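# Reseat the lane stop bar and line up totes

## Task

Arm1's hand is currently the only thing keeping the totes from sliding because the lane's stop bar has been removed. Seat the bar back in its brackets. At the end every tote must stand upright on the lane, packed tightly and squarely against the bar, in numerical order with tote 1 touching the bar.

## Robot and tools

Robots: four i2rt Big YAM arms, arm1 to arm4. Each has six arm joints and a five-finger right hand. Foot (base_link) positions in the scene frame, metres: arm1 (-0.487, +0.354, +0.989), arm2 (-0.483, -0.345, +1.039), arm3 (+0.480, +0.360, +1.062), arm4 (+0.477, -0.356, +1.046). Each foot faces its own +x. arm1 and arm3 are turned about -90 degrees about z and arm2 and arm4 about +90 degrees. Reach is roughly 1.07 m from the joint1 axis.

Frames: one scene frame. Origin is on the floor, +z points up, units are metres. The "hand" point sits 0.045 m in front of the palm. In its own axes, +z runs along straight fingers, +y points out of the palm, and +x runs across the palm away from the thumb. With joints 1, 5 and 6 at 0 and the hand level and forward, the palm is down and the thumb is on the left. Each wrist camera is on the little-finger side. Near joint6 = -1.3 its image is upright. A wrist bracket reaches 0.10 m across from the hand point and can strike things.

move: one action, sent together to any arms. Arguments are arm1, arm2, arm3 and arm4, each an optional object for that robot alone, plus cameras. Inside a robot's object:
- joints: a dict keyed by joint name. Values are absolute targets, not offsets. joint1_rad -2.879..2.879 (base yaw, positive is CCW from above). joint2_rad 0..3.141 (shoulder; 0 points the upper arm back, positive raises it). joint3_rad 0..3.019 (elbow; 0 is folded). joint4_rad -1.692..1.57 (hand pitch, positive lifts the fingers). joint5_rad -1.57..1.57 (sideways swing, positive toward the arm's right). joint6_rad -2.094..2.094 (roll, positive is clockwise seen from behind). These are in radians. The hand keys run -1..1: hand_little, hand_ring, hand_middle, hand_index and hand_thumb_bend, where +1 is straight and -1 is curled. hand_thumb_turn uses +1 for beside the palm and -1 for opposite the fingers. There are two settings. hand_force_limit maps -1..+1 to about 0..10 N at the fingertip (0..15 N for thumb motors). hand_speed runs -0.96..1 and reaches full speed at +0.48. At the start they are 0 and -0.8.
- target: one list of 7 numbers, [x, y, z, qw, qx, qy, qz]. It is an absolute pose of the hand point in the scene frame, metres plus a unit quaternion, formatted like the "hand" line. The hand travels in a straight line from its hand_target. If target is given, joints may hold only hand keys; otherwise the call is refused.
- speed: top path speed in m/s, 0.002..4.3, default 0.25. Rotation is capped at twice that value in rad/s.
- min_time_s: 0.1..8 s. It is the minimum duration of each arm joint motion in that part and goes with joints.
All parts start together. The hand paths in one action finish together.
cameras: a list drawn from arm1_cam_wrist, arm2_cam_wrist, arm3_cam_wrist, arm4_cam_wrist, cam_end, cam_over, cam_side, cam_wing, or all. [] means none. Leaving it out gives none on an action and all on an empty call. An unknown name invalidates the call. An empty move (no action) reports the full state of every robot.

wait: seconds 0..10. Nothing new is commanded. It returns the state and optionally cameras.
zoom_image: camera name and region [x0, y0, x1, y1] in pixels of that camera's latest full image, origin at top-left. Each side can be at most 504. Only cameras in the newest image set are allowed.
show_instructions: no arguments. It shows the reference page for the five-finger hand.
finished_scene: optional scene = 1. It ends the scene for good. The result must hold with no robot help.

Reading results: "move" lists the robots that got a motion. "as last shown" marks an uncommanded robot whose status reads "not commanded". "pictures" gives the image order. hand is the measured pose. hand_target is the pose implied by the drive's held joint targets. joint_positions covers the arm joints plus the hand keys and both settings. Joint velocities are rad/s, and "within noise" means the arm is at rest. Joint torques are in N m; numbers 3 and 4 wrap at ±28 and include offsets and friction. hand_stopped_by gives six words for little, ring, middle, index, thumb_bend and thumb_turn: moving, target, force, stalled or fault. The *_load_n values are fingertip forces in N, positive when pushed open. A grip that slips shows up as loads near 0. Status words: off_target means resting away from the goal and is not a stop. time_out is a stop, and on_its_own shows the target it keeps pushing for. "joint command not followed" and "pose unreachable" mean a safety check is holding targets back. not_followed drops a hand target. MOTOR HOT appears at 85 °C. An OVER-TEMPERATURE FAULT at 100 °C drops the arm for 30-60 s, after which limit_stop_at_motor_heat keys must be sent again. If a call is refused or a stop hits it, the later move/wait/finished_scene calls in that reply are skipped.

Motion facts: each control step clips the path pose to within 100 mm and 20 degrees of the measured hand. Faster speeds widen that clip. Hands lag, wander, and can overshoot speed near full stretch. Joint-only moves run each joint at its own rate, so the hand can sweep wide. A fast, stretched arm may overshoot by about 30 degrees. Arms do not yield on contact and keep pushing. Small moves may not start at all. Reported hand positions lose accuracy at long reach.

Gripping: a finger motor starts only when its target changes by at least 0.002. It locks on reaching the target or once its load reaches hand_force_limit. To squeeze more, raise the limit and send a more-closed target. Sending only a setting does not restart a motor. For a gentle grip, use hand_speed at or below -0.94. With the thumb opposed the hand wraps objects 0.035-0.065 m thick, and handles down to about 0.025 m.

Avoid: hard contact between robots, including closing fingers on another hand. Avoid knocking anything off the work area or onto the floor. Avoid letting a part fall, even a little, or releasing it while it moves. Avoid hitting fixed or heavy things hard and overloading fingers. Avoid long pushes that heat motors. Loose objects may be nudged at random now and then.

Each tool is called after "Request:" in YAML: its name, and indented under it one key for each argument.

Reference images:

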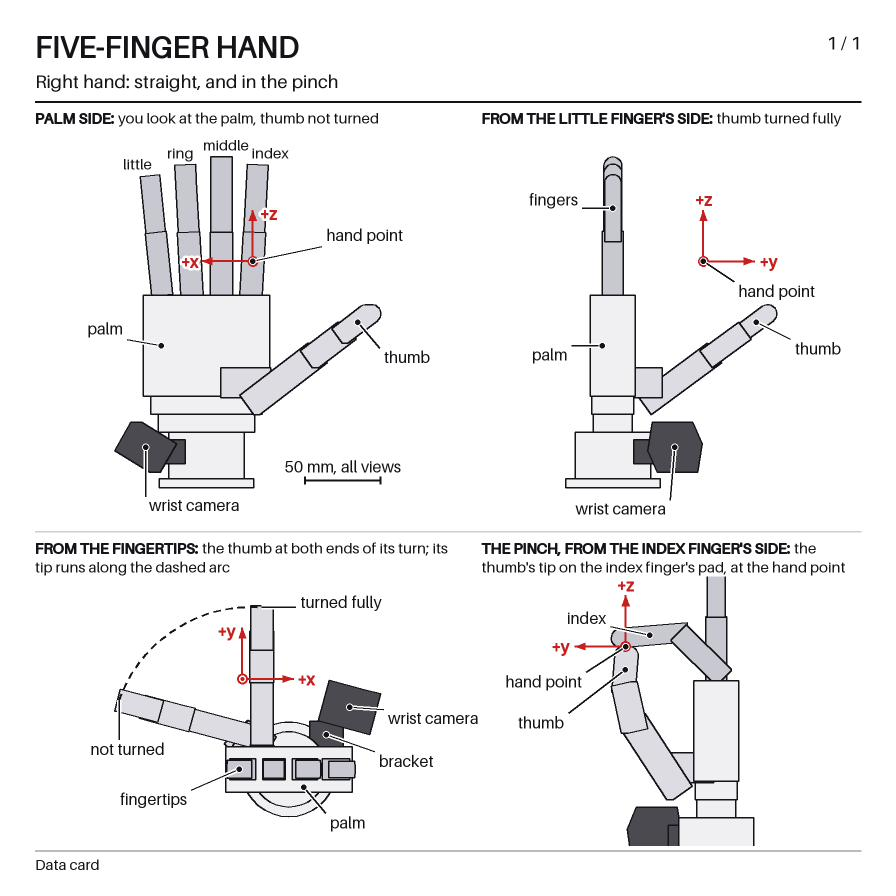

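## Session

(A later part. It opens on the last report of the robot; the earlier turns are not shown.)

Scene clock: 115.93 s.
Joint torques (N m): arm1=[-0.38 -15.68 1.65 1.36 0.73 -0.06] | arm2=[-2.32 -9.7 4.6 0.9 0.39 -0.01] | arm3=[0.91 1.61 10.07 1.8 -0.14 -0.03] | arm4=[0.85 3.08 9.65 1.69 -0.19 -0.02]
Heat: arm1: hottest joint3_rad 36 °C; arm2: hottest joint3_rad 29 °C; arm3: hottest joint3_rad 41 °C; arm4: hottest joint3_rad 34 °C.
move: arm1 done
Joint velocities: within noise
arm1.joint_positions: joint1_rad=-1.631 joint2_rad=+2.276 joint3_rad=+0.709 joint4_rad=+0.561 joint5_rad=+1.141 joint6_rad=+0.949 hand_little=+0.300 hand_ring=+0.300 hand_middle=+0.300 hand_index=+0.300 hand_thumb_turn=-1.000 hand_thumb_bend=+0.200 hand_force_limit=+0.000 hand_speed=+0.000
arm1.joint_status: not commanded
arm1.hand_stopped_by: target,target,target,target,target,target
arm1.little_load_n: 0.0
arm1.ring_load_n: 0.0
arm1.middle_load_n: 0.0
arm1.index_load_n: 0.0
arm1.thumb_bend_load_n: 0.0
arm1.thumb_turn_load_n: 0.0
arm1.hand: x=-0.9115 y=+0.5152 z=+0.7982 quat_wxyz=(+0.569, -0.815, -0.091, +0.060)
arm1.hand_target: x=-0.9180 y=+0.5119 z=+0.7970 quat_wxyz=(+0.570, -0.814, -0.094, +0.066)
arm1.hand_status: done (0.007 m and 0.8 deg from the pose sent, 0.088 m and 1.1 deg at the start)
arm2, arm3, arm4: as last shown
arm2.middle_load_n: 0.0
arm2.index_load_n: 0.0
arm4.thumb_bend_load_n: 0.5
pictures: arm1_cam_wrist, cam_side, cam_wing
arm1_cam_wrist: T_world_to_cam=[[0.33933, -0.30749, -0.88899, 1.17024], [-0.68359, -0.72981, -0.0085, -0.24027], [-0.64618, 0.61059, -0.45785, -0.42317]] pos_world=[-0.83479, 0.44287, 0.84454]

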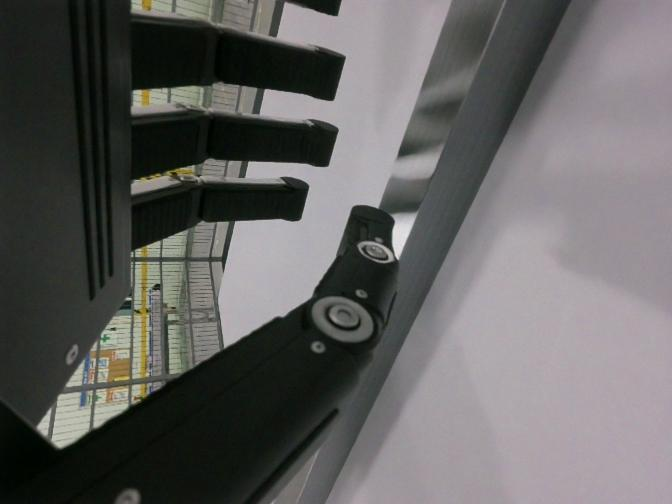

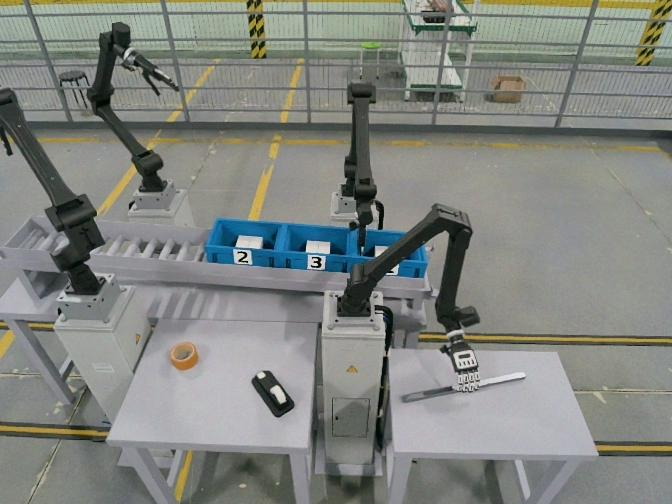

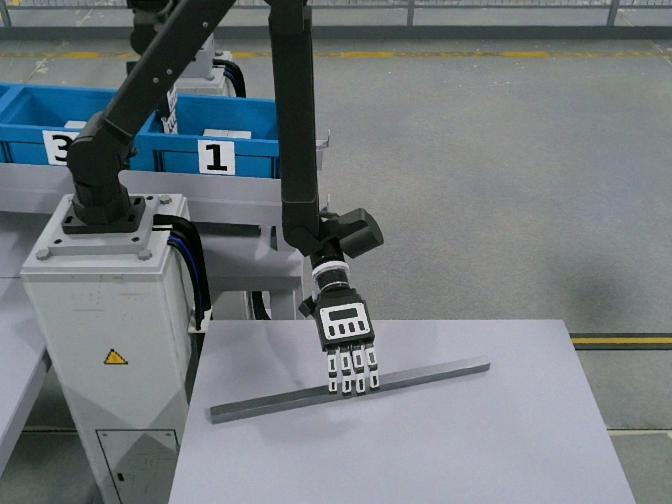

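Request:
move:
  arm1: {"target": [-0.922, 0.5215, 0.775, 0.5698, -0.8138, -0.0941, 0.0659], "speed": 0.06}

Request:
move:
  arm1: {"target": [-0.922, 0.5215, 0.761, 0.5698, -0.8138, -0.0941, 0.0659], "speed": 0.04}
  cameras: ["arm1_cam_wrist", "cam_wing"]

Request:
zoom_image:
  camera: "cam_wing"
  region: [290, 270, 440, 430]

Scene clock: 120.37 s.
Joint torques (N m): arm1=[-2.26 -15.74 1.36 1.42 0.67 -0.11] | arm2=[-2.43 -9.35 4.6 0.88 0.39 0.01] | arm3=[1.38 1.38 9.99 1.74 -0.11 -0.03] | arm4=[0.79 2.96 9.83 1.84 -0.16 0.03]
Heat: arm1: hottest joint3_rad 36 °C; arm2: hottest joint3_rad 29 °C; arm3: hottest joint3_rad 41 °C; arm4: hottest joint3_rad 34 °C.
move: arm1 done
Joint velocities: arm1=[within noise] | arm2=[0.005 -0.044 -0.007 -0.012 -0.051 0.037] | arm3=[within noise] | arm4=[within noise]
arm1.joint_positions: joint1_rad=-1.632 joint2_rad=+2.350 joint3_rad=+0.743 joint4_rad=+0.647 joint5_rad=+1.127 joint6_rad=+0.900 hand_little=+0.300 hand_ring=+0.300 hand_middle=+0.300 hand_index=+0.300 hand_thumb_turn=-1.000 hand_thumb_bend=+0.200 hand_force_limit=+0.000 hand_speed=+0.000
arm1.joint_status: not commanded
arm1.hand_stopped_by: target,target,target,target,target,target
arm1.little_load_n: 0.0
arm1.ring_load_n: 0.0
arm1.middle_load_n: 0.0
arm1.index_load_n: 0.0
arm1.thumb_bend_load_n: 0.5
arm1.thumb_turn_load_n: -0.5
arm1.hand: x=-0.9205 y=+0.5143 z=+0.7781 quat_wxyz=(+0.569, -0.814, -0.101, +0.067)
arm1.hand_target: x=-0.9218 y=+0.5214 z=+0.7751 quat_wxyz=(+0.570, -0.814, -0.094, +0.066)
arm1.hand_status: done (0.008 m and 0.8 deg from the pose sent, 0.026 m and 0.8 deg at the start)
arm2.joint_positions: joint1_rad=+0.046 joint2_rad=+1.565 joint3_rad=+0.702 joint4_rad=-0.698 joint5_rad=-0.025 joint6_rad=-1.490 hand_little=+1.000 hand_ring=+1.000 hand_middle=+1.000 hand_index=+1.000 hand_thumb_turn=+1.000 hand_thumb_bend=+1.000 hand_force_limit=+0.000 hand_speed=-0.800
arm2.joint_status: not commanded
arm2.hand_stopped_by: target,target,target,target,target,target
arm2.little_load_n: 0.0
arm2.ring_load_n: 0.0
arm2.middle_load_n: 0.0
arm2.index_load_n: 0.0
arm2.thumb_bend_load_n: 0.0
arm2.thumb_turn_load_n: 0.0
arm2.hand: x=-0.4589 y=-0.0388 z=+0.9892 quat_wxyz=(-0.007, +0.702, +0.712, +0.000)
arm2.hand_target: x=-0.4494 y=-0.0442 z=+0.9842 quat_wxyz=(+0.000, +0.707, +0.707, +0.000)
arm2.hand_status: not commanded
arm3, arm4: as last shown
arm4.thumb_bend_load_n: 0.0
pictures: none

Scene clock: 121.33 s.
Joint torques (N m): arm1=[-2.26 -15.33 1.36 1.39 0.69 -0.09] | arm2=[-2.49 -9.41 4.59 0.81 0.37 -0.02] | arm3=[1.38 1.61 10.02 1.72 -0.12 -0.03] | arm4=[0.91 3.08 9.78 1.96 -0.17 -0.02]
Heat: arm1: hottest joint3_rad 36 °C; arm2: hottest joint3_rad 29 °C; arm3: hottest joint3_rad 41 °C; arm4: hottest joint3_rad 34 °C.
move: arm1 done
Joint velocities: within noise
arm1.joint_positions: joint1_rad=-1.632 joint2_rad=+2.388 joint3_rad=+0.760 joint4_rad=+0.673 joint5_rad=+1.127 joint6_rad=+0.900 hand_little=+0.300 hand_ring=+0.300 hand_middle=+0.300 hand_index=+0.300 hand_thumb_turn=-1.000 hand_thumb_bend=+0.200 hand_force_limit=+0.000 hand_speed=+0.000
arm1.joint_status: not commanded
arm1.hand_stopped_by: target,target,target,target,target,target
arm1.little_load_n: 0.0
arm1.ring_load_n: 0.0
arm1.middle_load_n: -0.5
arm1.index_load_n: 0.0
arm1.thumb_bend_load_n: 1.0
arm1.thumb_turn_load_n: 0.0
arm1.hand: x=-0.9220 y=+0.5144 z=+0.7669 quat_wxyz=(+0.569, -0.813, -0.099, +0.070)
arm1.hand_target: x=-0.9218 y=+0.5213 z=+0.7611 quat_wxyz=(+0.570, -0.814, -0.094, +0.066)
arm1.hand_status: done (0.009 m and 0.7 deg from the pose sent, 0.019 m and 0.8 deg at the start)
arm2, arm3, arm4: as last shown
arm1_cam_wrist: T_world_to_cam=[[0.34052, -0.29883, -0.89149, 1.14424], [-0.66568, -0.74623, -0.00413, -0.22671], [-0.66402, 0.59485, -0.45302, -0.45586]] pos_world=[-0.84325, 0.44392, 0.81262]

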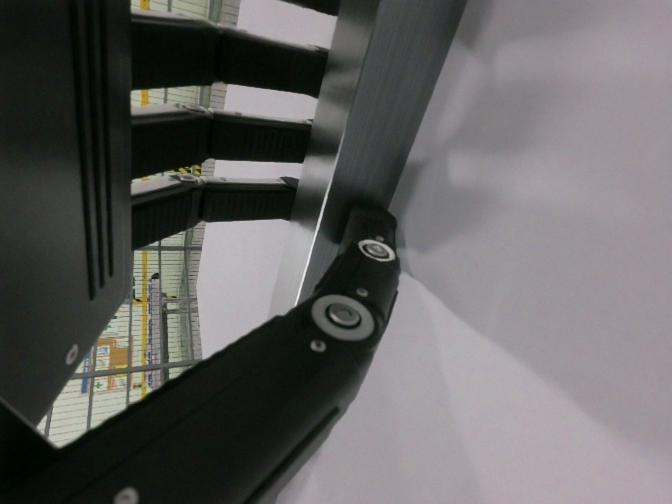

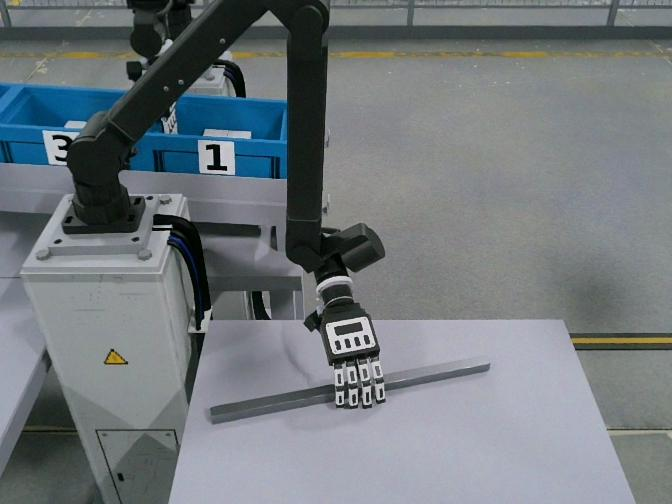

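Scaled by 3.150 from the camera's image (finer frame: 960x720).

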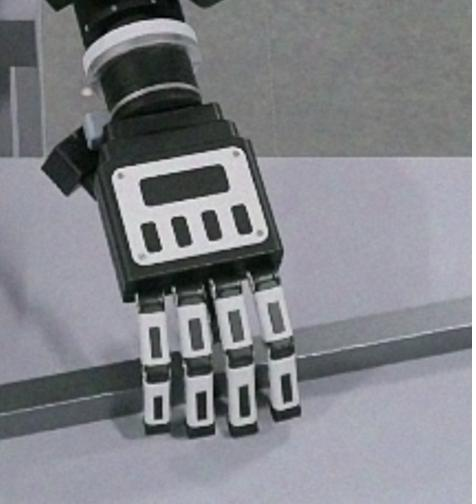

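Request:
move:
  arm1: {"joints": {"hand_speed": -0.92, "hand_force_limit": -0.5, "hand_index": -0.5, "hand_middle": -0.5, "hand_ring": -0.5, "hand_little": -0.5}}
  cameras: ["arm1_cam_wrist", "cam_wing"]

Request:
zoom_image:
  camera: "cam_wing"
  region: [290, 270, 440, 430]

Scene clock: 126.87 s.
Joint torques (N m): arm1=[-2.2 -15.27 1.32 1.33 0.57 -0.07] | arm2=[-2.26 -9.52 4.62 0.87 0.43 -0.01] | arm3=[1.26 1.38 9.89 1.8 -0.13 -0.03] | arm4=[1.2 2.61 9.76 1.99 -0.19 -0.03]
Heat: arm1: hottest joint3_rad 35 °C; arm2: hottest joint3_rad 29 °C; arm3: hottest joint3_rad 41 °C; arm4: hottest joint3_rad 34 °C.
move: arm1 off_target
Joint velocities: within noise
arm1.joint_positions: joint1_rad=-1.633 joint2_rad=+2.388 joint3_rad=+0.761 joint4_rad=+0.675 joint5_rad=+1.129 joint6_rad=+0.898 hand_little=-0.028 hand_ring=-0.005 hand_middle=+0.234 hand_index=+0.010 hand_thumb_turn=-1.000 hand_thumb_bend=+0.201 hand_force_limit=-0.500 hand_speed=-0.920
arm1.joint_status: hand_little off_target (ended at -0.028, target -0.500); hand_ring off_target (ended at -0.005, target -0.500); hand_middle off_target (ended at +0.234, target -0.500); hand_index off_target (ended at +0.010, target -0.500); the others done
arm1.hand_stopped_by: force,force,force,force,target,target
arm1.little_load_n: 3.5
arm1.ring_load_n: 3.5
arm1.middle_load_n: 0.5
arm1.index_load_n: 2.0
arm1.thumb_bend_load_n: 3.0
arm1.thumb_turn_load_n: 0.0
arm1.hand: x=-0.9223 y=+0.5151 z=+0.7674 quat_wxyz=(+0.570, -0.813, -0.098, +0.069)
arm1.hand_target: x=-0.9218 y=+0.5214 z=+0.7612 quat_wxyz=(+0.570, -0.814, -0.094, +0.066)
arm1.hand_status: not commanded
arm2: as last shown
arm3.joint_positions: joint1_rad=+0.859 joint2_rad=+0.647 joint3_rad=+1.405 joint4_rad=-1.258 joint5_rad=-0.253 joint6_rad=-1.430 hand_little=+1.000 hand_ring=+1.000 hand_middle=+1.000 hand_index=+1.000 hand_thumb_turn=+1.000 hand_thumb_bend=+1.000 hand_force_limit=+0.000 hand_speed=-0.800
arm3.joint_status: not commanded
arm3.hand_stopped_by: target,target,target,target,target,target
arm3.little_load_n: 0.0
arm3.ring_load_n: 0.0
arm3.middle_load_n: 0.0
arm3.index_load_n: 0.0
arm3.thumb_bend_load_n: 0.0
arm3.thumb_turn_load_n: 0.0
arm3.hand: x=+0.6672 y=+0.1753 z=+1.5705 quat_wxyz=(+0.036, +0.799, -0.304, +0.517)
arm3.hand_target: x=+0.6666 y=+0.1756 z=+1.5831 quat_wxyz=(+0.041, +0.793, -0.300, +0.528)
arm3.hand_status: not commanded
arm4.joint_positions: joint1_rad=+0.888 joint2_rad=+0.590 joint3_rad=+1.406 joint4_rad=-1.237 joint5_rad=-0.221 joint6_rad=-0.977 hand_little=+1.000 hand_ring=+1.000 hand_middle=+1.000 hand_index=+1.000 hand_thumb_turn=+1.000 hand_thumb_bend=+1.000 hand_force_limit=+0.000 hand_speed=-0.800
arm4.joint_status: not commanded
arm4.hand_stopped_by: target,target,target,target,target,target
arm4.little_load_n: -0.5
arm4.ring_load_n: 0.0
arm4.middle_load_n: 0.0
arm4.index_load_n: 0.0
arm4.thumb_bend_load_n: 0.0
arm4.thumb_turn_load_n: 0.0
arm4.hand: x=+0.2887 y=-0.2250 z=+1.5575 quat_wxyz=(-0.544, +0.441, +0.710, -0.071)
arm4.hand_target: x=+0.2898 y=-0.2259 z=+1.5690 quat_wxyz=(-0.555, +0.436, +0.705, -0.070)
arm4.hand_status: not commanded
arm1_cam_wrist: T_world_to_cam=[[0.33899, -0.29714, -0.89263, 1.14365], [-0.66701, -0.74503, -0.00531, -0.22724], [-0.66346, 0.5972, -0.45075, -0.45865]] pos_world=[-0.84355, 0.44442, 0.81292]

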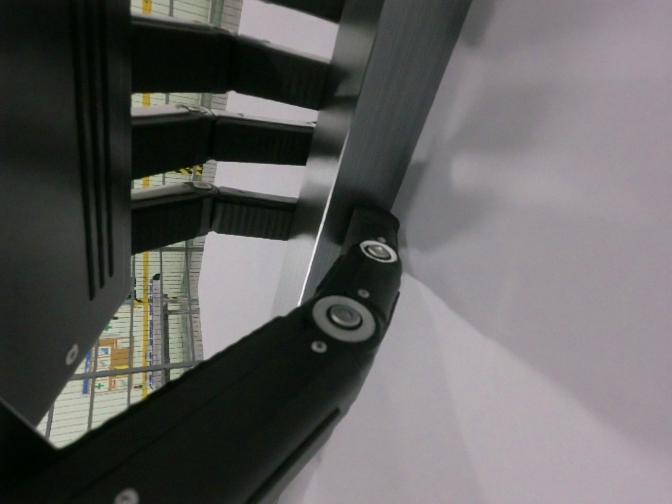

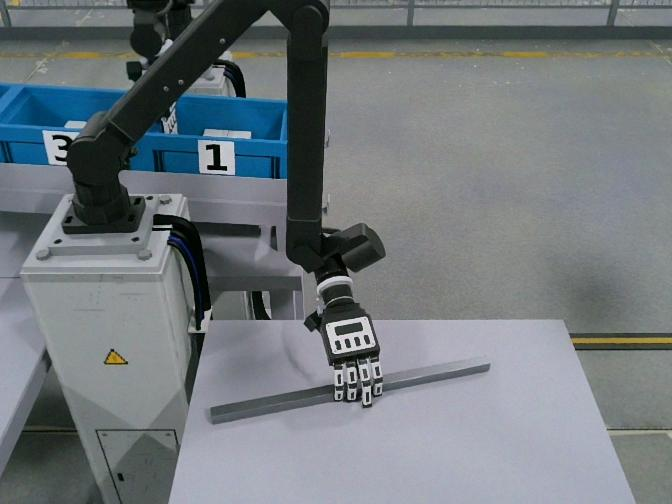

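Scaled by 3.150 from the camera's image (finer frame: 960x720).

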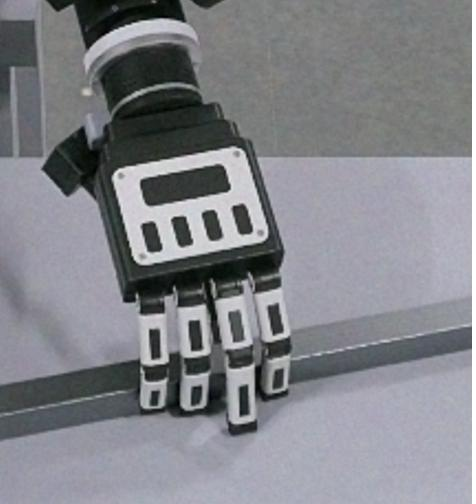

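Request:
move:
  arm1: {"target": [-0.922, 0.5215, 0.766, 0.5698, -0.8138, -0.0941, 0.0659], "speed": 0.05, "joints": {"hand_speed": -0.92, "hand_force_limit": -0.2, "hand_index": -0.6, "hand_middle": -0.6, "hand_ring": -0.6, "hand_little": -0.6}}
  cameras: ["arm1_cam_wrist", "cam_wing"]

Request:
zoom_image:
  camera: "cam_wing"
  region: [290, 270, 440, 430]

Scene clock: 129.17 s.
Joint torques (N m): arm1=[-2.08 -16.67 0.64 1.01 0.39 -0.07] | arm2=[-2.49 -9.35 4.59 0.9 0.39 -0.02] | arm3=[1.08 1.38 9.99 1.76 -0.12 -0.03] | arm4=[0.38 3.49 9.74 2.04 -0.19 0.03]
Heat: arm1: hottest joint3_rad 35 °C; arm2: hottest joint3_rad 29 °C; arm3: hottest joint3_rad 41 °C; arm4: hottest joint3_rad 34 °C.
move: arm1 off_target
Joint velocities: within noise
arm1.joint_positions: joint1_rad=-1.635 joint2_rad=+2.388 joint3_rad=+0.763 joint4_rad=+0.676 joint5_rad=+1.133 joint6_rad=+0.898 hand_little=-0.034 hand_ring=-0.011 hand_middle=+0.183 hand_index=-0.004 hand_thumb_turn=-1.000 hand_thumb_bend=+0.201 hand_force_limit=-0.200 hand_speed=-0.920
arm1.joint_status: hand_little off_target (ended at -0.034, target -0.600); hand_ring off_target (ended at -0.011, target -0.600); hand_middle off_target (ended at +0.183, target -0.600); hand_index off_target (ended at -0.004, target -0.600); the others done
arm1.hand_stopped_by: force,force,force,force,target,target
arm1.little_load_n: 1.0
arm1.ring_load_n: 2.5
arm1.middle_load_n: 1.5
arm1.index_load_n: 4.5
arm1.thumb_bend_load_n: 6.0
arm1.thumb_turn_load_n: 0.0
arm1.hand: x=-0.9229 y=+0.5165 z=+0.7682 quat_wxyz=(+0.572, -0.812, -0.096, +0.069)
arm1.hand_target: x=-0.9220 y=+0.5215 z=+0.7661 quat_wxyz=(+0.570, -0.814, -0.094, +0.066)
arm1.hand_status: done (0.006 m and 0.5 deg from the pose sent, 0.007 m and 0.6 deg at the start)
arm2, arm3, arm4: as last shown
arm4.little_load_n: 0.0
arm1_cam_wrist: T_world_to_cam=[[0.33541, -0.29561, -0.89449, 1.14226], [-0.67, -0.74233, -0.00591, -0.23035], [-0.66226, 0.60129, -0.44705, -0.46342]] pos_world=[-0.84437, 0.44532, 0.8132]

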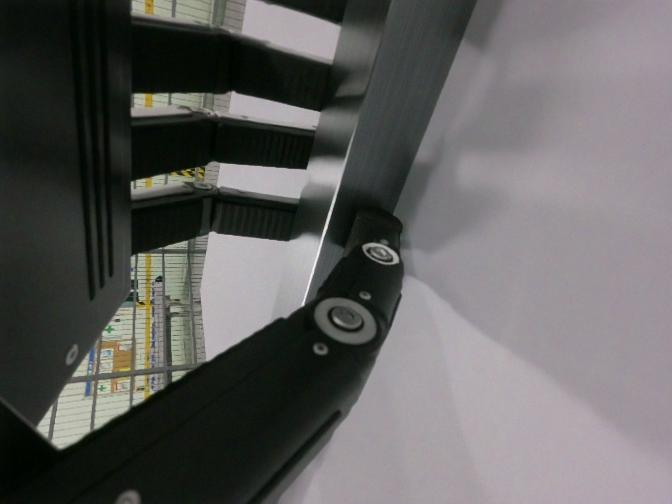

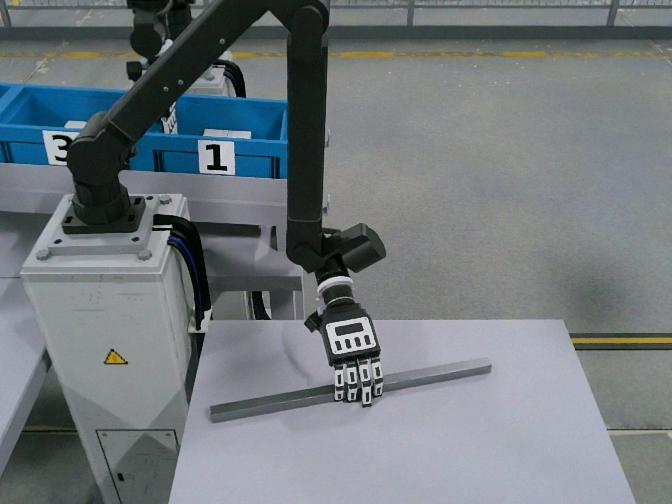

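Scaled by 3.150 from the camera's image (finer frame: 960x720).

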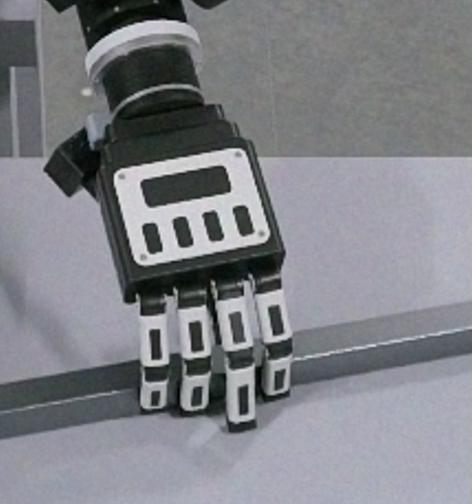

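Request:
move:
  arm1: {"target": [-0.922, 0.5215, 0.775, 0.5698, -0.8138, -0.0941, 0.0659], "speed": 0.05}

Request:
move:
  arm1: {"joints": {"hand_speed": -0.92, "hand_force_limit": 0.0, "hand_index": -0.7, "hand_middle": -0.7, "hand_ring": -0.7, "hand_little": -0.7}}
  cameras: ["arm1_cam_wrist", "cam_wing"]

Request:
zoom_image:
  camera: "cam_wing"
  region: [290, 270, 440, 430]

Scene clock: 131.33 s.
Joint torques (N m): arm1=[-2.02 -18.49 -0.17 0.68 0.72 -0.06] | arm2=[-2.61 -9.58 4.52 0.88 0.38 -0.02] | arm3=[1.03 1.38 10.03 1.74 -0.13 -0.05] | arm4=[0.62 3.02 9.66 1.77 -0.15 -0.08]
Heat: arm1: hottest joint3_rad 34 °C; arm2: hottest joint3_rad 29 °C; arm3: hottest joint3_rad 42 °C; arm4: hottest joint3_rad 34 °C.
move: arm1 done
Joint velocities: within noise
arm1.joint_positions: joint1_rad=-1.636 joint2_rad=+2.382 joint3_rad=+0.761 joint4_rad=+0.670 joint5_rad=+1.126 joint6_rad=+0.896 hand_little=-0.034 hand_ring=-0.011 hand_middle=+0.183 hand_index=-0.004 hand_thumb_turn=-1.000 hand_thumb_bend=+0.201 hand_force_limit=-0.200 hand_speed=-0.920
arm1.joint_status: not commanded
arm1.hand_stopped_by: force,force,force,force,target,target
arm1.little_load_n: 0.5
arm1.ring_load_n: 1.5
arm1.middle_load_n: 1.5
arm1.index_load_n: 4.0
arm1.thumb_bend_load_n: 6.5
arm1.thumb_turn_load_n: 0.5
arm1.hand: x=-0.9232 y=+0.5160 z=+0.7690 quat_wxyz=(+0.569, -0.813, -0.098, +0.069)
arm1.hand_target: x=-0.9219 y=+0.5215 z=+0.7749 quat_wxyz=(+0.570, -0.814, -0.094, +0.066)
arm1.hand_status: done (0.008 m and 0.6 deg from the pose sent, 0.008 m and 0.5 deg at the start)
arm2, arm3, arm4: as last shown
pictures: none

Scene clock: 132.60 s.
Joint torques (N m): arm1=[-1.61 -18.2 -0.12 0.68 0.65 -0.06] | arm2=[-2.43 -9.41 4.48 0.84 0.39 0.02] | arm3=[1.2 1.32 10.02 1.8 -0.14 -0.02] | arm4=[0.21 2.9 9.81 1.72 -0.19 0.01]
Heat: arm1: hottest joint3_rad 34 °C; arm2: hottest joint3_rad 29 °C; arm3: hottest joint3_rad 42 °C; arm4: hottest joint3_rad 34 °C.
move: arm1 off_target
Joint velocities: within noise
arm1.joint_positions: joint1_rad=-1.641 joint2_rad=+2.377 joint3_rad=+0.761 joint4_rad=+0.670 joint5_rad=+1.127 joint6_rad=+0.895 hand_little=-0.144 hand_ring=-0.047 hand_middle=-0.017 hand_index=-0.009 hand_thumb_turn=-1.000 hand_thumb_bend=+0.203 hand_force_limit=+0.000 hand_speed=-0.920
arm1.joint_status: hand_little off_target (ended at -0.144, target -0.700); hand_ring off_target (ended at -0.047, target -0.700); hand_middle off_target (ended at -0.017, target -0.700); hand_index off_target (ended at -0.009, target -0.700); the others done
arm1.hand_stopped_by: force,force,force,force,target,target
arm1.little_load_n: 4.5
arm1.ring_load_n: 0.0
arm1.middle_load_n: 5.0
arm1.index_load_n: 6.5
arm1.thumb_bend_load_n: 12.0
arm1.thumb_turn_load_n: 4.5
arm1.hand: x=-0.9238 y=+0.5184 z=+0.7711 quat_wxyz=(+0.570, -0.813, -0.095, +0.069)
arm1.hand_target: x=-0.9219 y=+0.5215 z=+0.7749 quat_wxyz=(+0.570, -0.814, -0.094, +0.066)
arm1.hand_status: not commanded
arm2, arm3, arm4: as last shown
arm2.thumb_turn_load_n: -0.5
arm3.index_load_n: -0.5
arm1_cam_wrist: T_world_to_cam=[[0.33409, -0.29972, -0.89362, 1.14591], [-0.67137, -0.74112, -0.00243, -0.23408], [-0.66154, 0.60076, -0.44883, -0.46147]] pos_world=[-0.84527, 0.44721, 0.81631]

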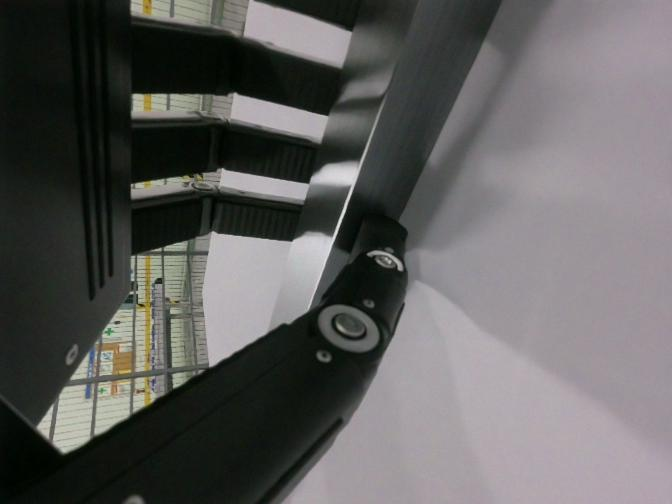

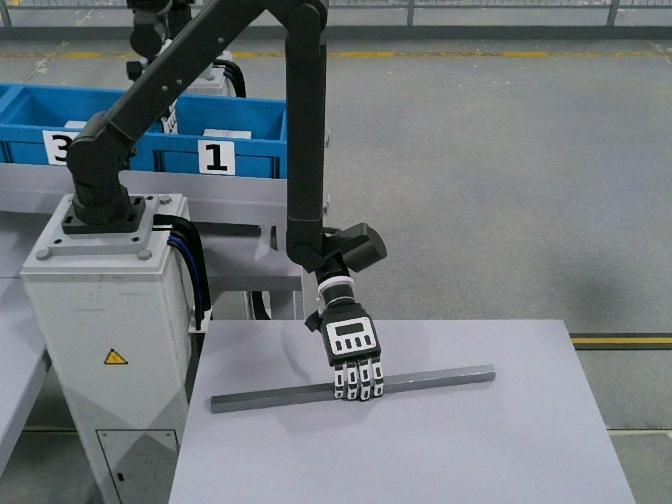

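Scaled by 3.150 from the camera's image (finer frame: 960x720).

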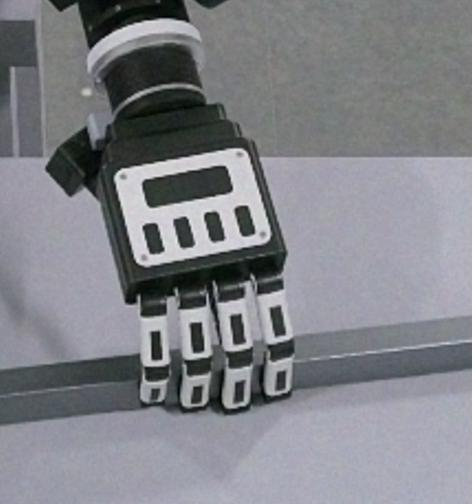

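Request:
move:
  arm1: {"target": [-0.922, 0.5215, 0.81, 0.5698, -0.8138, -0.0941, 0.0659], "speed": 0.05}
  cameras: ["arm1_cam_wrist", "cam_wing", "cam_over"]

Request:
zoom_image:
  camera: "cam_wing"
  region: [200, 300, 520, 440]

Scene clock: 135.60 s.
Joint torques (N m): arm1=[-1.67 -19.14 0.66 0.92 1.37 -0.06] | arm2=[-2.43 -9.23 4.57 0.83 0.4 -0.01] | arm3=[0.91 1.55 9.98 1.78 -0.12 -0.04] | arm4=[0.73 3.31 9.81 1.96 -0.16 -0.03]
Heat: arm1: hottest joint3_rad 34 °C; arm2: hottest joint3_rad 29 °C; arm3: hottest joint3_rad 42 °C; arm4: hottest joint3_rad 34 °C.
move: arm1 off_target
Joint velocities: within noise
arm1.joint_positions: joint1_rad=-1.641 joint2_rad=+2.280 joint3_rad=+0.712 joint4_rad=+0.592 joint5_rad=+1.111 joint6_rad=+0.895 hand_little=-0.144 hand_ring=-0.047 hand_middle=-0.017 hand_index=-0.009 hand_thumb_turn=-1.000 hand_thumb_bend=+0.203 hand_force_limit=+0.000 hand_speed=-0.920
arm1.joint_status: not commanded
arm1.hand_stopped_by: force,force,force,force,target,target
arm1.little_load_n: 4.5
arm1.ring_load_n: 0.0
arm1.middle_load_n: 4.0
arm1.index_load_n: 6.0
arm1.thumb_bend_load_n: 12.5
arm1.thumb_turn_load_n: 4.0
arm1.hand: x=-0.9159 y=+0.5157 z=+0.7953 quat_wxyz=(+0.563, -0.818, -0.106, +0.061)
arm1.hand_target: x=-0.9218 y=+0.5215 z=+0.8097 quat_wxyz=(+0.570, -0.814, -0.094, +0.066)
arm1.hand_status: off_target (0.017 m and 1.8 deg from the pose sent, 0.039 m and 0.4 deg at the start)
arm2, arm3, arm4: as last shown
arm2.thumb_turn_load_n: 0.0
arm3.index_load_n: 0.0
pictures: arm1_cam_wrist, cam_over, cam_wing
arm1_cam_wrist: T_world_to_cam=[[0.36288, -0.30906, -0.87909, 1.18372], [-0.66439, -0.7473, -0.01153, -0.21387], [-0.65338, 0.58824, -0.47652, -0.40781]] pos_world=[-0.8381, 0.4459, 0.8438]

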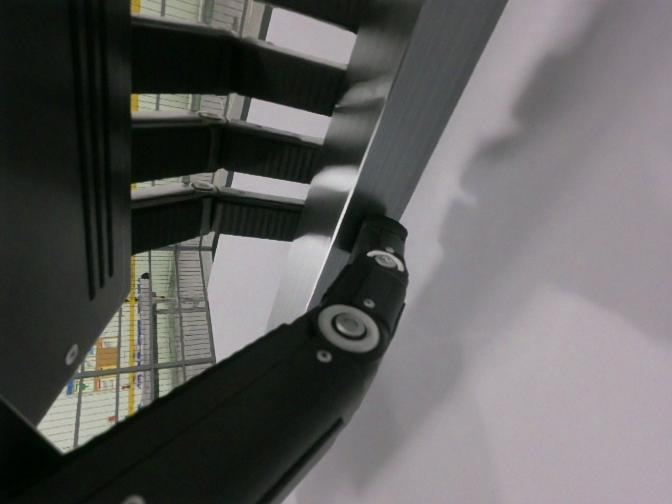

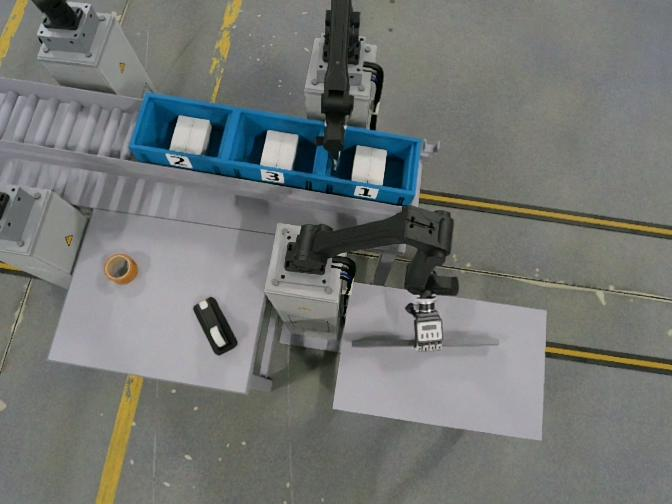

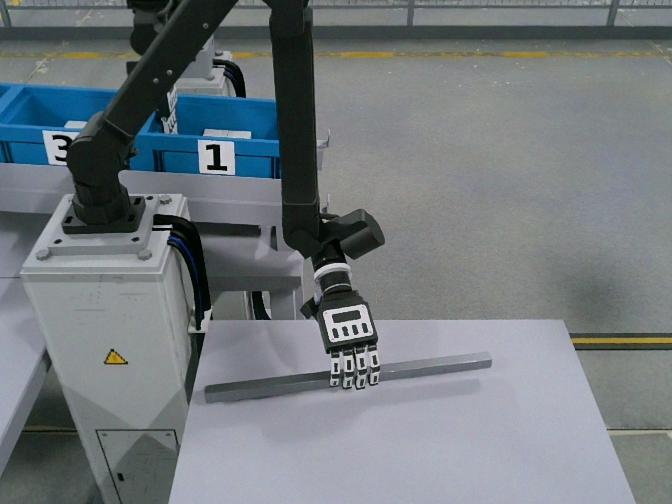

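Scaled by 1.575 from the camera's image (finer frame: 960x720).

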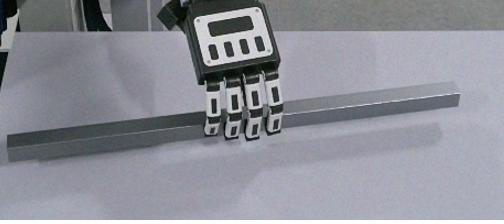

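Request:
move:
  arm1: {"target": [-0.925, 0.49, 0.95, 0.5698, -0.8138, -0.0941, 0.0659], "speed": 0.12}

Request:
move:
  arm1: {"target": [-0.93, 0.46, 1.07, -0.1725, -0.9786, -0.1106, -0.0195], "speed": 0.2}
  cameras: ["arm1_cam_wrist", "cam_wing", "cam_end"]

Scene clock: 140.73 s.
Joint torques (N m): arm1=[0.09 -16.15 5.89 0.66 1.69 0.11] | arm2=[-2.08 -9.52 4.52 0.84 0.39 0] | arm3=[1.08 1.44 10.04 1.78 -0.11 -0.03] | arm4=[0.56 3.43 9.96 2.02 -0.17 0.02]
Heat: arm1: hottest joint3_rad 34 °C; arm2: hottest joint3_rad 29 °C; arm3: hottest joint3_rad 42 °C; arm4: hottest joint3_rad 34 °C.
move: arm1 off_target
Joint velocities: within noise
arm1.joint_positions: joint1_rad=-1.581 joint2_rad=+1.799 joint3_rad=+0.654 joint4_rad=+0.000 joint5_rad=+1.149 joint6_rad=+1.053 hand_little=-0.144 hand_ring=-0.047 hand_middle=-0.017 hand_index=-0.009 hand_thumb_turn=-1.000 hand_thumb_bend=+0.203 hand_force_limit=+0.000 hand_speed=-0.920
arm1.joint_status: not commanded
arm1.hand_stopped_by: force,force,force,force,target,target
arm1.little_load_n: 4.5
arm1.ring_load_n: 0.0
arm1.middle_load_n: 4.0
arm1.index_load_n: 6.0
arm1.thumb_bend_load_n: 13.0
arm1.thumb_turn_load_n: 4.0
arm1.hand: x=-0.9086 y=+0.4939 z=+0.9321 quat_wxyz=(+0.561, -0.819, -0.107, +0.045)
arm1.hand_target: x=-0.9248 y=+0.4899 z=+0.9500 quat_wxyz=(+0.570, -0.814, -0.094, +0.066)
arm1.hand_status: off_target (0.025 m and 3.0 deg from the pose sent, 0.157 m and 1.8 deg at the start)
arm2, arm3, arm4: as last shown
arm4.middle_load_n: -0.5
pictures: none

Scene clock: 145.40 s.
Joint torques (N m): arm1=[-1.85 -18.67 11.66 -1.2 -0.93 -0.12] | arm2=[-2.55 -9.35 4.51 0.8 0.41 -0.01] | arm3=[1.14 1.55 9.98 1.81 -0.12 -0.04] | arm4=[0.56 3.02 9.95 1.84 -0.21 -0.03]
Heat: arm1: hottest joint3_rad 34 °C; arm2: hottest joint3_rad 29 °C; arm3: hottest joint3_rad 42 °C; arm4: hottest joint3_rad 35 °C.
move: arm1 off_target
Joint velocities: within noise
arm1.joint_positions: joint1_rad=-2.079 joint2_rad=+1.816 joint3_rad=+1.282 joint4_rad=-1.320 joint5_rad=-0.249 joint6_rad=+0.838 hand_little=-0.144 hand_ring=-0.047 hand_middle=-0.017 hand_index=-0.009 hand_thumb_turn=-1.000 hand_thumb_bend=+0.203 hand_force_limit=+0.000 hand_speed=-0.920
arm1.joint_status: not commanded
arm1.hand_stopped_by: force,force,force,force,target,target
arm1.little_load_n: 7.0
arm1.ring_load_n: 1.0
arm1.middle_load_n: 5.0
arm1.index_load_n: 8.0
arm1.thumb_bend_load_n: 10.0
arm1.thumb_turn_load_n: 4.0
arm1.hand: x=-0.9133 y=+0.4478 z=+1.0481 quat_wxyz=(-0.177, -0.977, -0.109, -0.042)
arm1.hand_target: x=-0.9290 y=+0.4596 z=+1.0701 quat_wxyz=(-0.172, -0.979, -0.111, -0.019)
arm1.hand_status: off_target (0.030 m and 2.7 deg from the pose sent, 0.144 m and 88.6 deg at the start)
arm2.joint_positions: joint1_rad=+0.046 joint2_rad=+1.565 joint3_rad=+0.702 joint4_rad=-0.698 joint5_rad=-0.025 joint6_rad=-1.490 hand_little=+1.000 hand_ring=+1.000 hand_middle=+1.000 hand_index=+1.000 hand_thumb_turn=+1.000 hand_thumb_bend=+1.000 hand_force_limit=+0.000 hand_speed=-0.800
arm2.joint_status: not commanded
arm2.hand_stopped_by: target,target,target,target,target,target
arm2.little_load_n: 0.0
arm2.ring_load_n: 0.0
arm2.middle_load_n: 0.0
arm2.index_load_n: 0.0
arm2.thumb_bend_load_n: -0.5
arm2.thumb_turn_load_n: 0.0
arm2.hand: x=-0.4589 y=-0.0388 z=+0.9892 quat_wxyz=(-0.007, +0.702, +0.712, +0.000)
arm2.hand_target: x=-0.4494 y=-0.0442 z=+0.9842 quat_wxyz=(+0.000, +0.707, +0.707, +0.000)
arm2.hand_status: not commanded
arm3, arm4: as last shown
arm4.little_load_n: 0.5
arm4.middle_load_n: 0.0
pictures: arm1_cam_wrist, cam_end, cam_wing
arm1_cam_wrist: T_world_to_cam=[[0.43853, -0.80709, 0.39535, 0.34046], [-0.82755, -0.19108, 0.52787, -1.22343], [-0.35049, -0.55866, -0.7517, 0.83288]] pos_world=[-0.86984, 0.50631, 1.13729]

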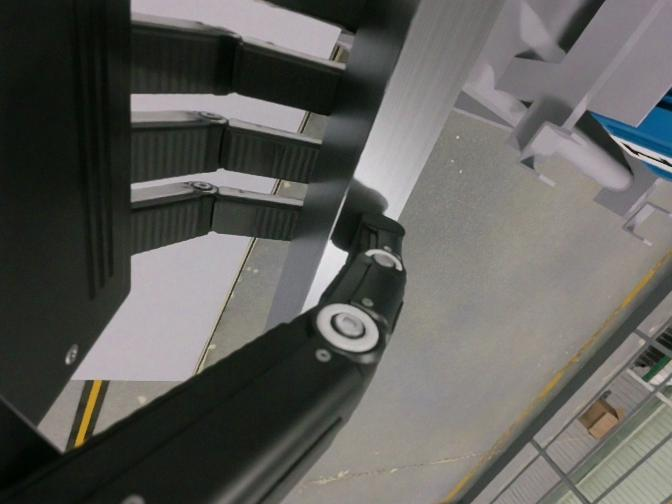

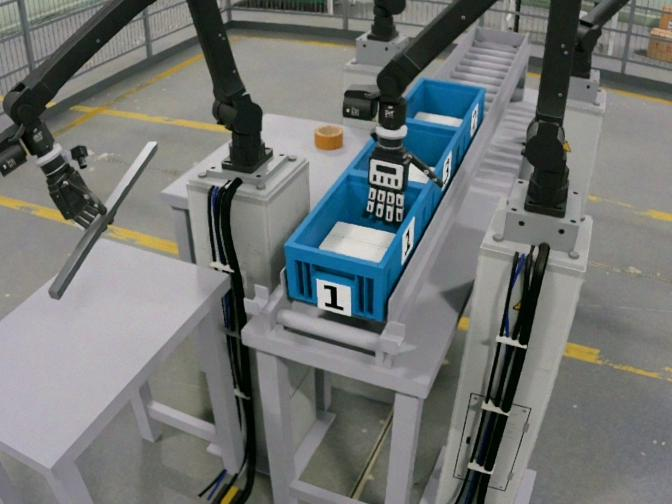

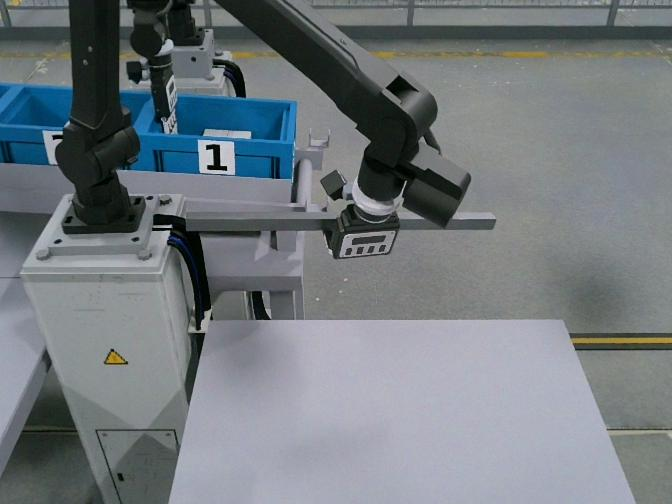

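Request:
move:
  arm1: {"target": [-0.92, 0.20, 1.10, -0.155, -0.874, -0.454, -0.080], "speed": 0.2}

Request:
move:
  arm1: {"target": [-0.88, 0.02, 1.08, -0.1228, -0.6964, -0.6964, -0.1228], "speed": 0.2}
  cameras: ["arm1_cam_wrist", "cam_wing", "cam_end", "cam_over"]

Scene clock: 148.97 s.
Joint torques (N m): arm1=[-1.61 -19.43 11.84 -1.35 -0.66 -0.11] | arm2=[-2.26 -9.29 4.6 0.81 0.38 0.01] | arm3=[1.08 1.38 9.95 1.72 -0.13 -0.03] | arm4=[0.62 3.43 9.78 2 -0.2 -0.04]
Heat: arm1: hottest joint3_rad 35 °C; arm2: hottest joint3_rad 29 °C; arm3: hottest joint3_rad 42 °C; arm4: hottest joint3_rad 35 °C.
move: arm1 off_target
Joint velocities: within noise
arm1.joint_positions: joint1_rad=-1.498 joint2_rad=+1.838 joint3_rad=+1.401 joint4_rad=-1.446 joint5_rad=-0.228 joint6_rad=+0.698 hand_little=-0.144 hand_ring=-0.047 hand_middle=-0.017 hand_index=-0.009 hand_thumb_turn=-1.000 hand_thumb_bend=+0.203 hand_force_limit=+0.000 hand_speed=-0.920
arm1.joint_status: not commanded
arm1.hand_stopped_by: force,force,force,force,target,target
arm1.little_load_n: 7.0
arm1.ring_load_n: 1.0
arm1.middle_load_n: 5.0
arm1.index_load_n: 8.0
arm1.thumb_bend_load_n: 10.0
arm1.thumb_turn_load_n: 3.5
arm1.hand: x=-0.9046 y=+0.2037 z=+1.0783 quat_wxyz=(-0.157, -0.875, -0.446, -0.099)
arm1.hand_target: x=-0.9190 y=+0.2001 z=+1.1000 quat_wxyz=(-0.155, -0.874, -0.454, -0.079)
arm1.hand_status: off_target (0.027 m and 2.4 deg from the pose sent, 0.253 m and 41.8 deg at the start)
arm2, arm3, arm4: as last shown
arm2.little_load_n: 0.5
arm2.thumb_bend_load_n: 0.0
arm4.little_load_n: 0.0
arm4.index_load_n: -0.5
pictures: none

Scene clock: 151.23 s.
Joint torques (N m): arm1=[-1.32 -23.24 12.21 -1.52 -0.49 -0.11] | arm2=[-2.67 -9.47 4.53 0.91 0.4 -0.03] | arm3=[1.03 1.55 10 1.73 -0.14 -0.03] | arm4=[0.85 3.43 9.77 1.77 -0.2 -0.03]
Heat: arm1: hottest joint3_rad 35 °C; arm2: hottest joint3_rad 29 °C; arm3: hottest joint3_rad 42 °C; arm4: hottest joint3_rad 35 °C.
move: arm1 off_target
Joint velocities: within noise
arm1.joint_positions: joint1_rad=-1.079 joint2_rad=+2.059 joint3_rad=+1.684 joint4_rad=-1.545 joint5_rad=-0.176 joint6_rad=+0.509 hand_little=-0.144 hand_ring=-0.047 hand_middle=-0.017 hand_index=-0.009 hand_thumb_turn=-1.000 hand_thumb_bend=+0.203 hand_force_limit=+0.000 hand_speed=-0.920
arm1.joint_status: not commanded
arm1.hand_stopped_by: force,force,force,force,target,target
arm1.little_load_n: 6.5
arm1.ring_load_n: 1.0
arm1.middle_load_n: 5.0
arm1.index_load_n: 8.0
arm1.thumb_bend_load_n: 10.0
arm1.thumb_turn_load_n: 4.0
arm1.hand: x=-0.8679 y=+0.0294 z=+1.0560 quat_wxyz=(-0.124, -0.700, -0.689, -0.143)
arm1.hand_target: x=-0.8790 y=+0.0207 z=+1.0799 quat_wxyz=(-0.123, -0.697, -0.696, -0.122)
arm1.hand_status: off_target (0.028 m and 2.5 deg from the pose sent, 0.185 m and 35.7 deg at the start)
arm2: as last shown
arm2.little_load_n: 0.0
arm2.thumb_bend_load_n: -0.5
arm3.joint_positions: joint1_rad=+0.859 joint2_rad=+0.647 joint3_rad=+1.405 joint4_rad=-1.258 joint5_rad=-0.253 joint6_rad=-1.430 hand_little=+1.000 hand_ring=+1.000 hand_middle=+1.000 hand_index=+1.000 hand_thumb_turn=+1.000 hand_thumb_bend=+1.000 hand_force_limit=+0.000 hand_speed=-0.800
arm3.joint_status: not commanded
arm3.hand_stopped_by: target,target,target,target,target,target
arm3.little_load_n: 0.0
arm3.ring_load_n: 0.0
arm3.middle_load_n: 0.0
arm3.index_load_n: 0.0
arm3.thumb_bend_load_n: 0.0
arm3.thumb_turn_load_n: 0.0
arm3.hand: x=+0.6672 y=+0.1753 z=+1.5705 quat_wxyz=(+0.036, +0.799, -0.304, +0.517)
arm3.hand_target: x=+0.6666 y=+0.1756 z=+1.5831 quat_wxyz=(+0.041, +0.793, -0.300, +0.528)
arm3.hand_status: not commanded
arm4.joint_positions: joint1_rad=+0.888 joint2_rad=+0.590 joint3_rad=+1.406 joint4_rad=-1.237 joint5_rad=-0.221 joint6_rad=-0.977 hand_little=+1.000 hand_ring=+1.000 hand_middle=+1.000 hand_index=+1.000 hand_thumb_turn=+1.000 hand_thumb_bend=+1.000 hand_force_limit=+0.000 hand_speed=-0.800
arm4.joint_status: not commanded
arm4.hand_stopped_by: target,target,target,target,target,target
arm4.little_load_n: 0.0
arm4.ring_load_n: 0.0
arm4.middle_load_n: 0.0
arm4.index_load_n: 0.5
arm4.thumb_bend_load_n: 0.0
arm4.thumb_turn_load_n: 0.0
arm4.hand: x=+0.2887 y=-0.2250 z=+1.5575 quat_wxyz=(-0.544, +0.441, +0.710, -0.071)
arm4.hand_target: x=+0.2898 y=-0.2259 z=+1.5690 quat_wxyz=(-0.555, +0.436, +0.705, -0.070)
arm4.hand_status: not commanded
pictures: arm1_cam_wrist, cam_end, cam_over, cam_wing
arm1_cam_wrist: T_world_to_cam=[[0.88231, 0.23827, 0.40591, 0.32302], [-0.02131, -0.84129, 0.54016, -0.56411], [0.47019, -0.48524, -0.7372, 1.31579]] pos_world=[-0.9157, 0.08692, 1.14359]

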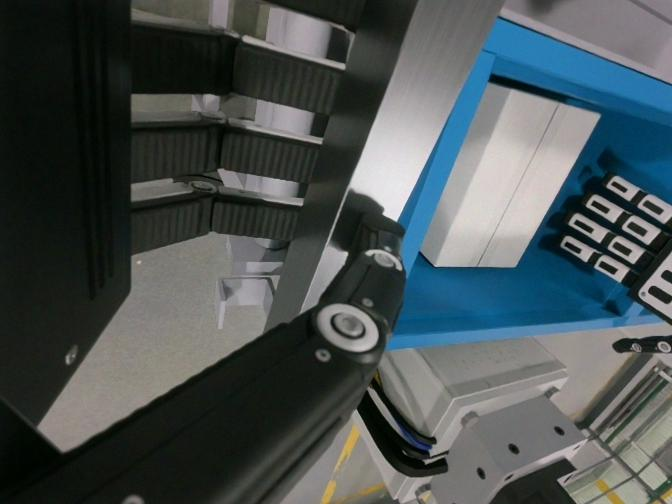

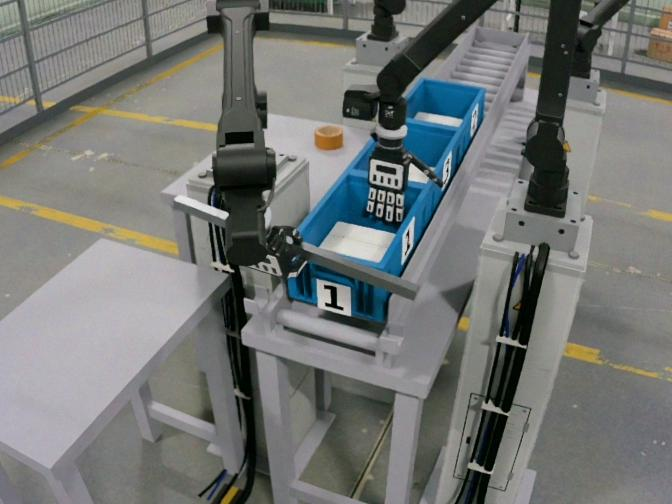

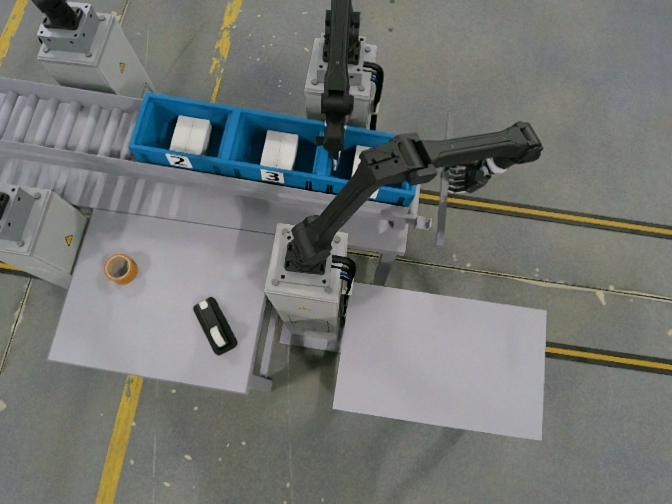

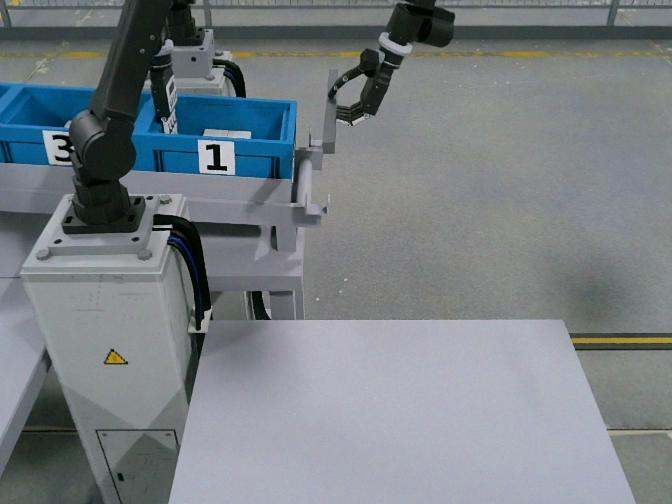

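Request:
zoom_image:
  camera: "cam_over"
  region: [390, 90, 560, 260]

Request:
zoom_image:
  camera: "cam_wing"
  region: [270, 20, 450, 230]

Request:
zoom_image:
  camera: "cam_end"
  region: [160, 180, 430, 380]

Scaled by 2.965 from the camera's image (finer frame: 960x720).

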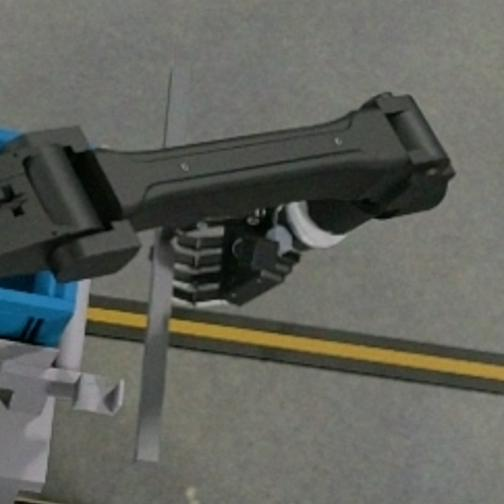

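Scaled by 2.400 from the camera's image (finer frame: 960x720).

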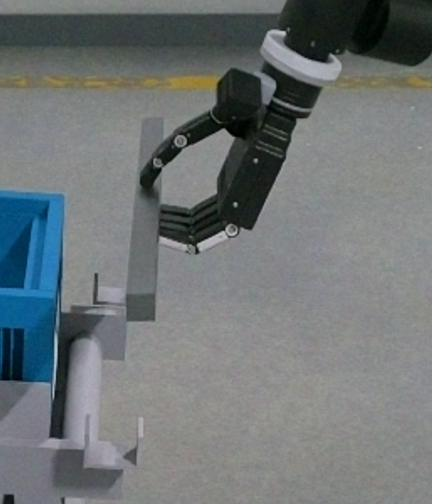

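Scaled by 1.867 from the camera's image (finer frame: 960x720).

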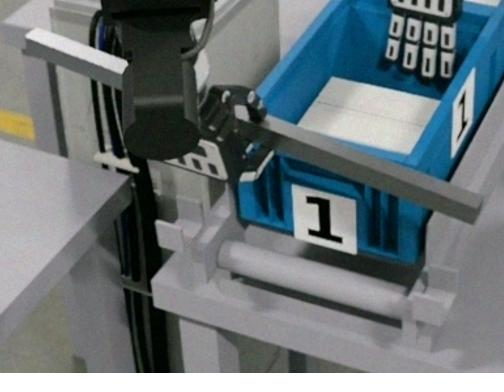

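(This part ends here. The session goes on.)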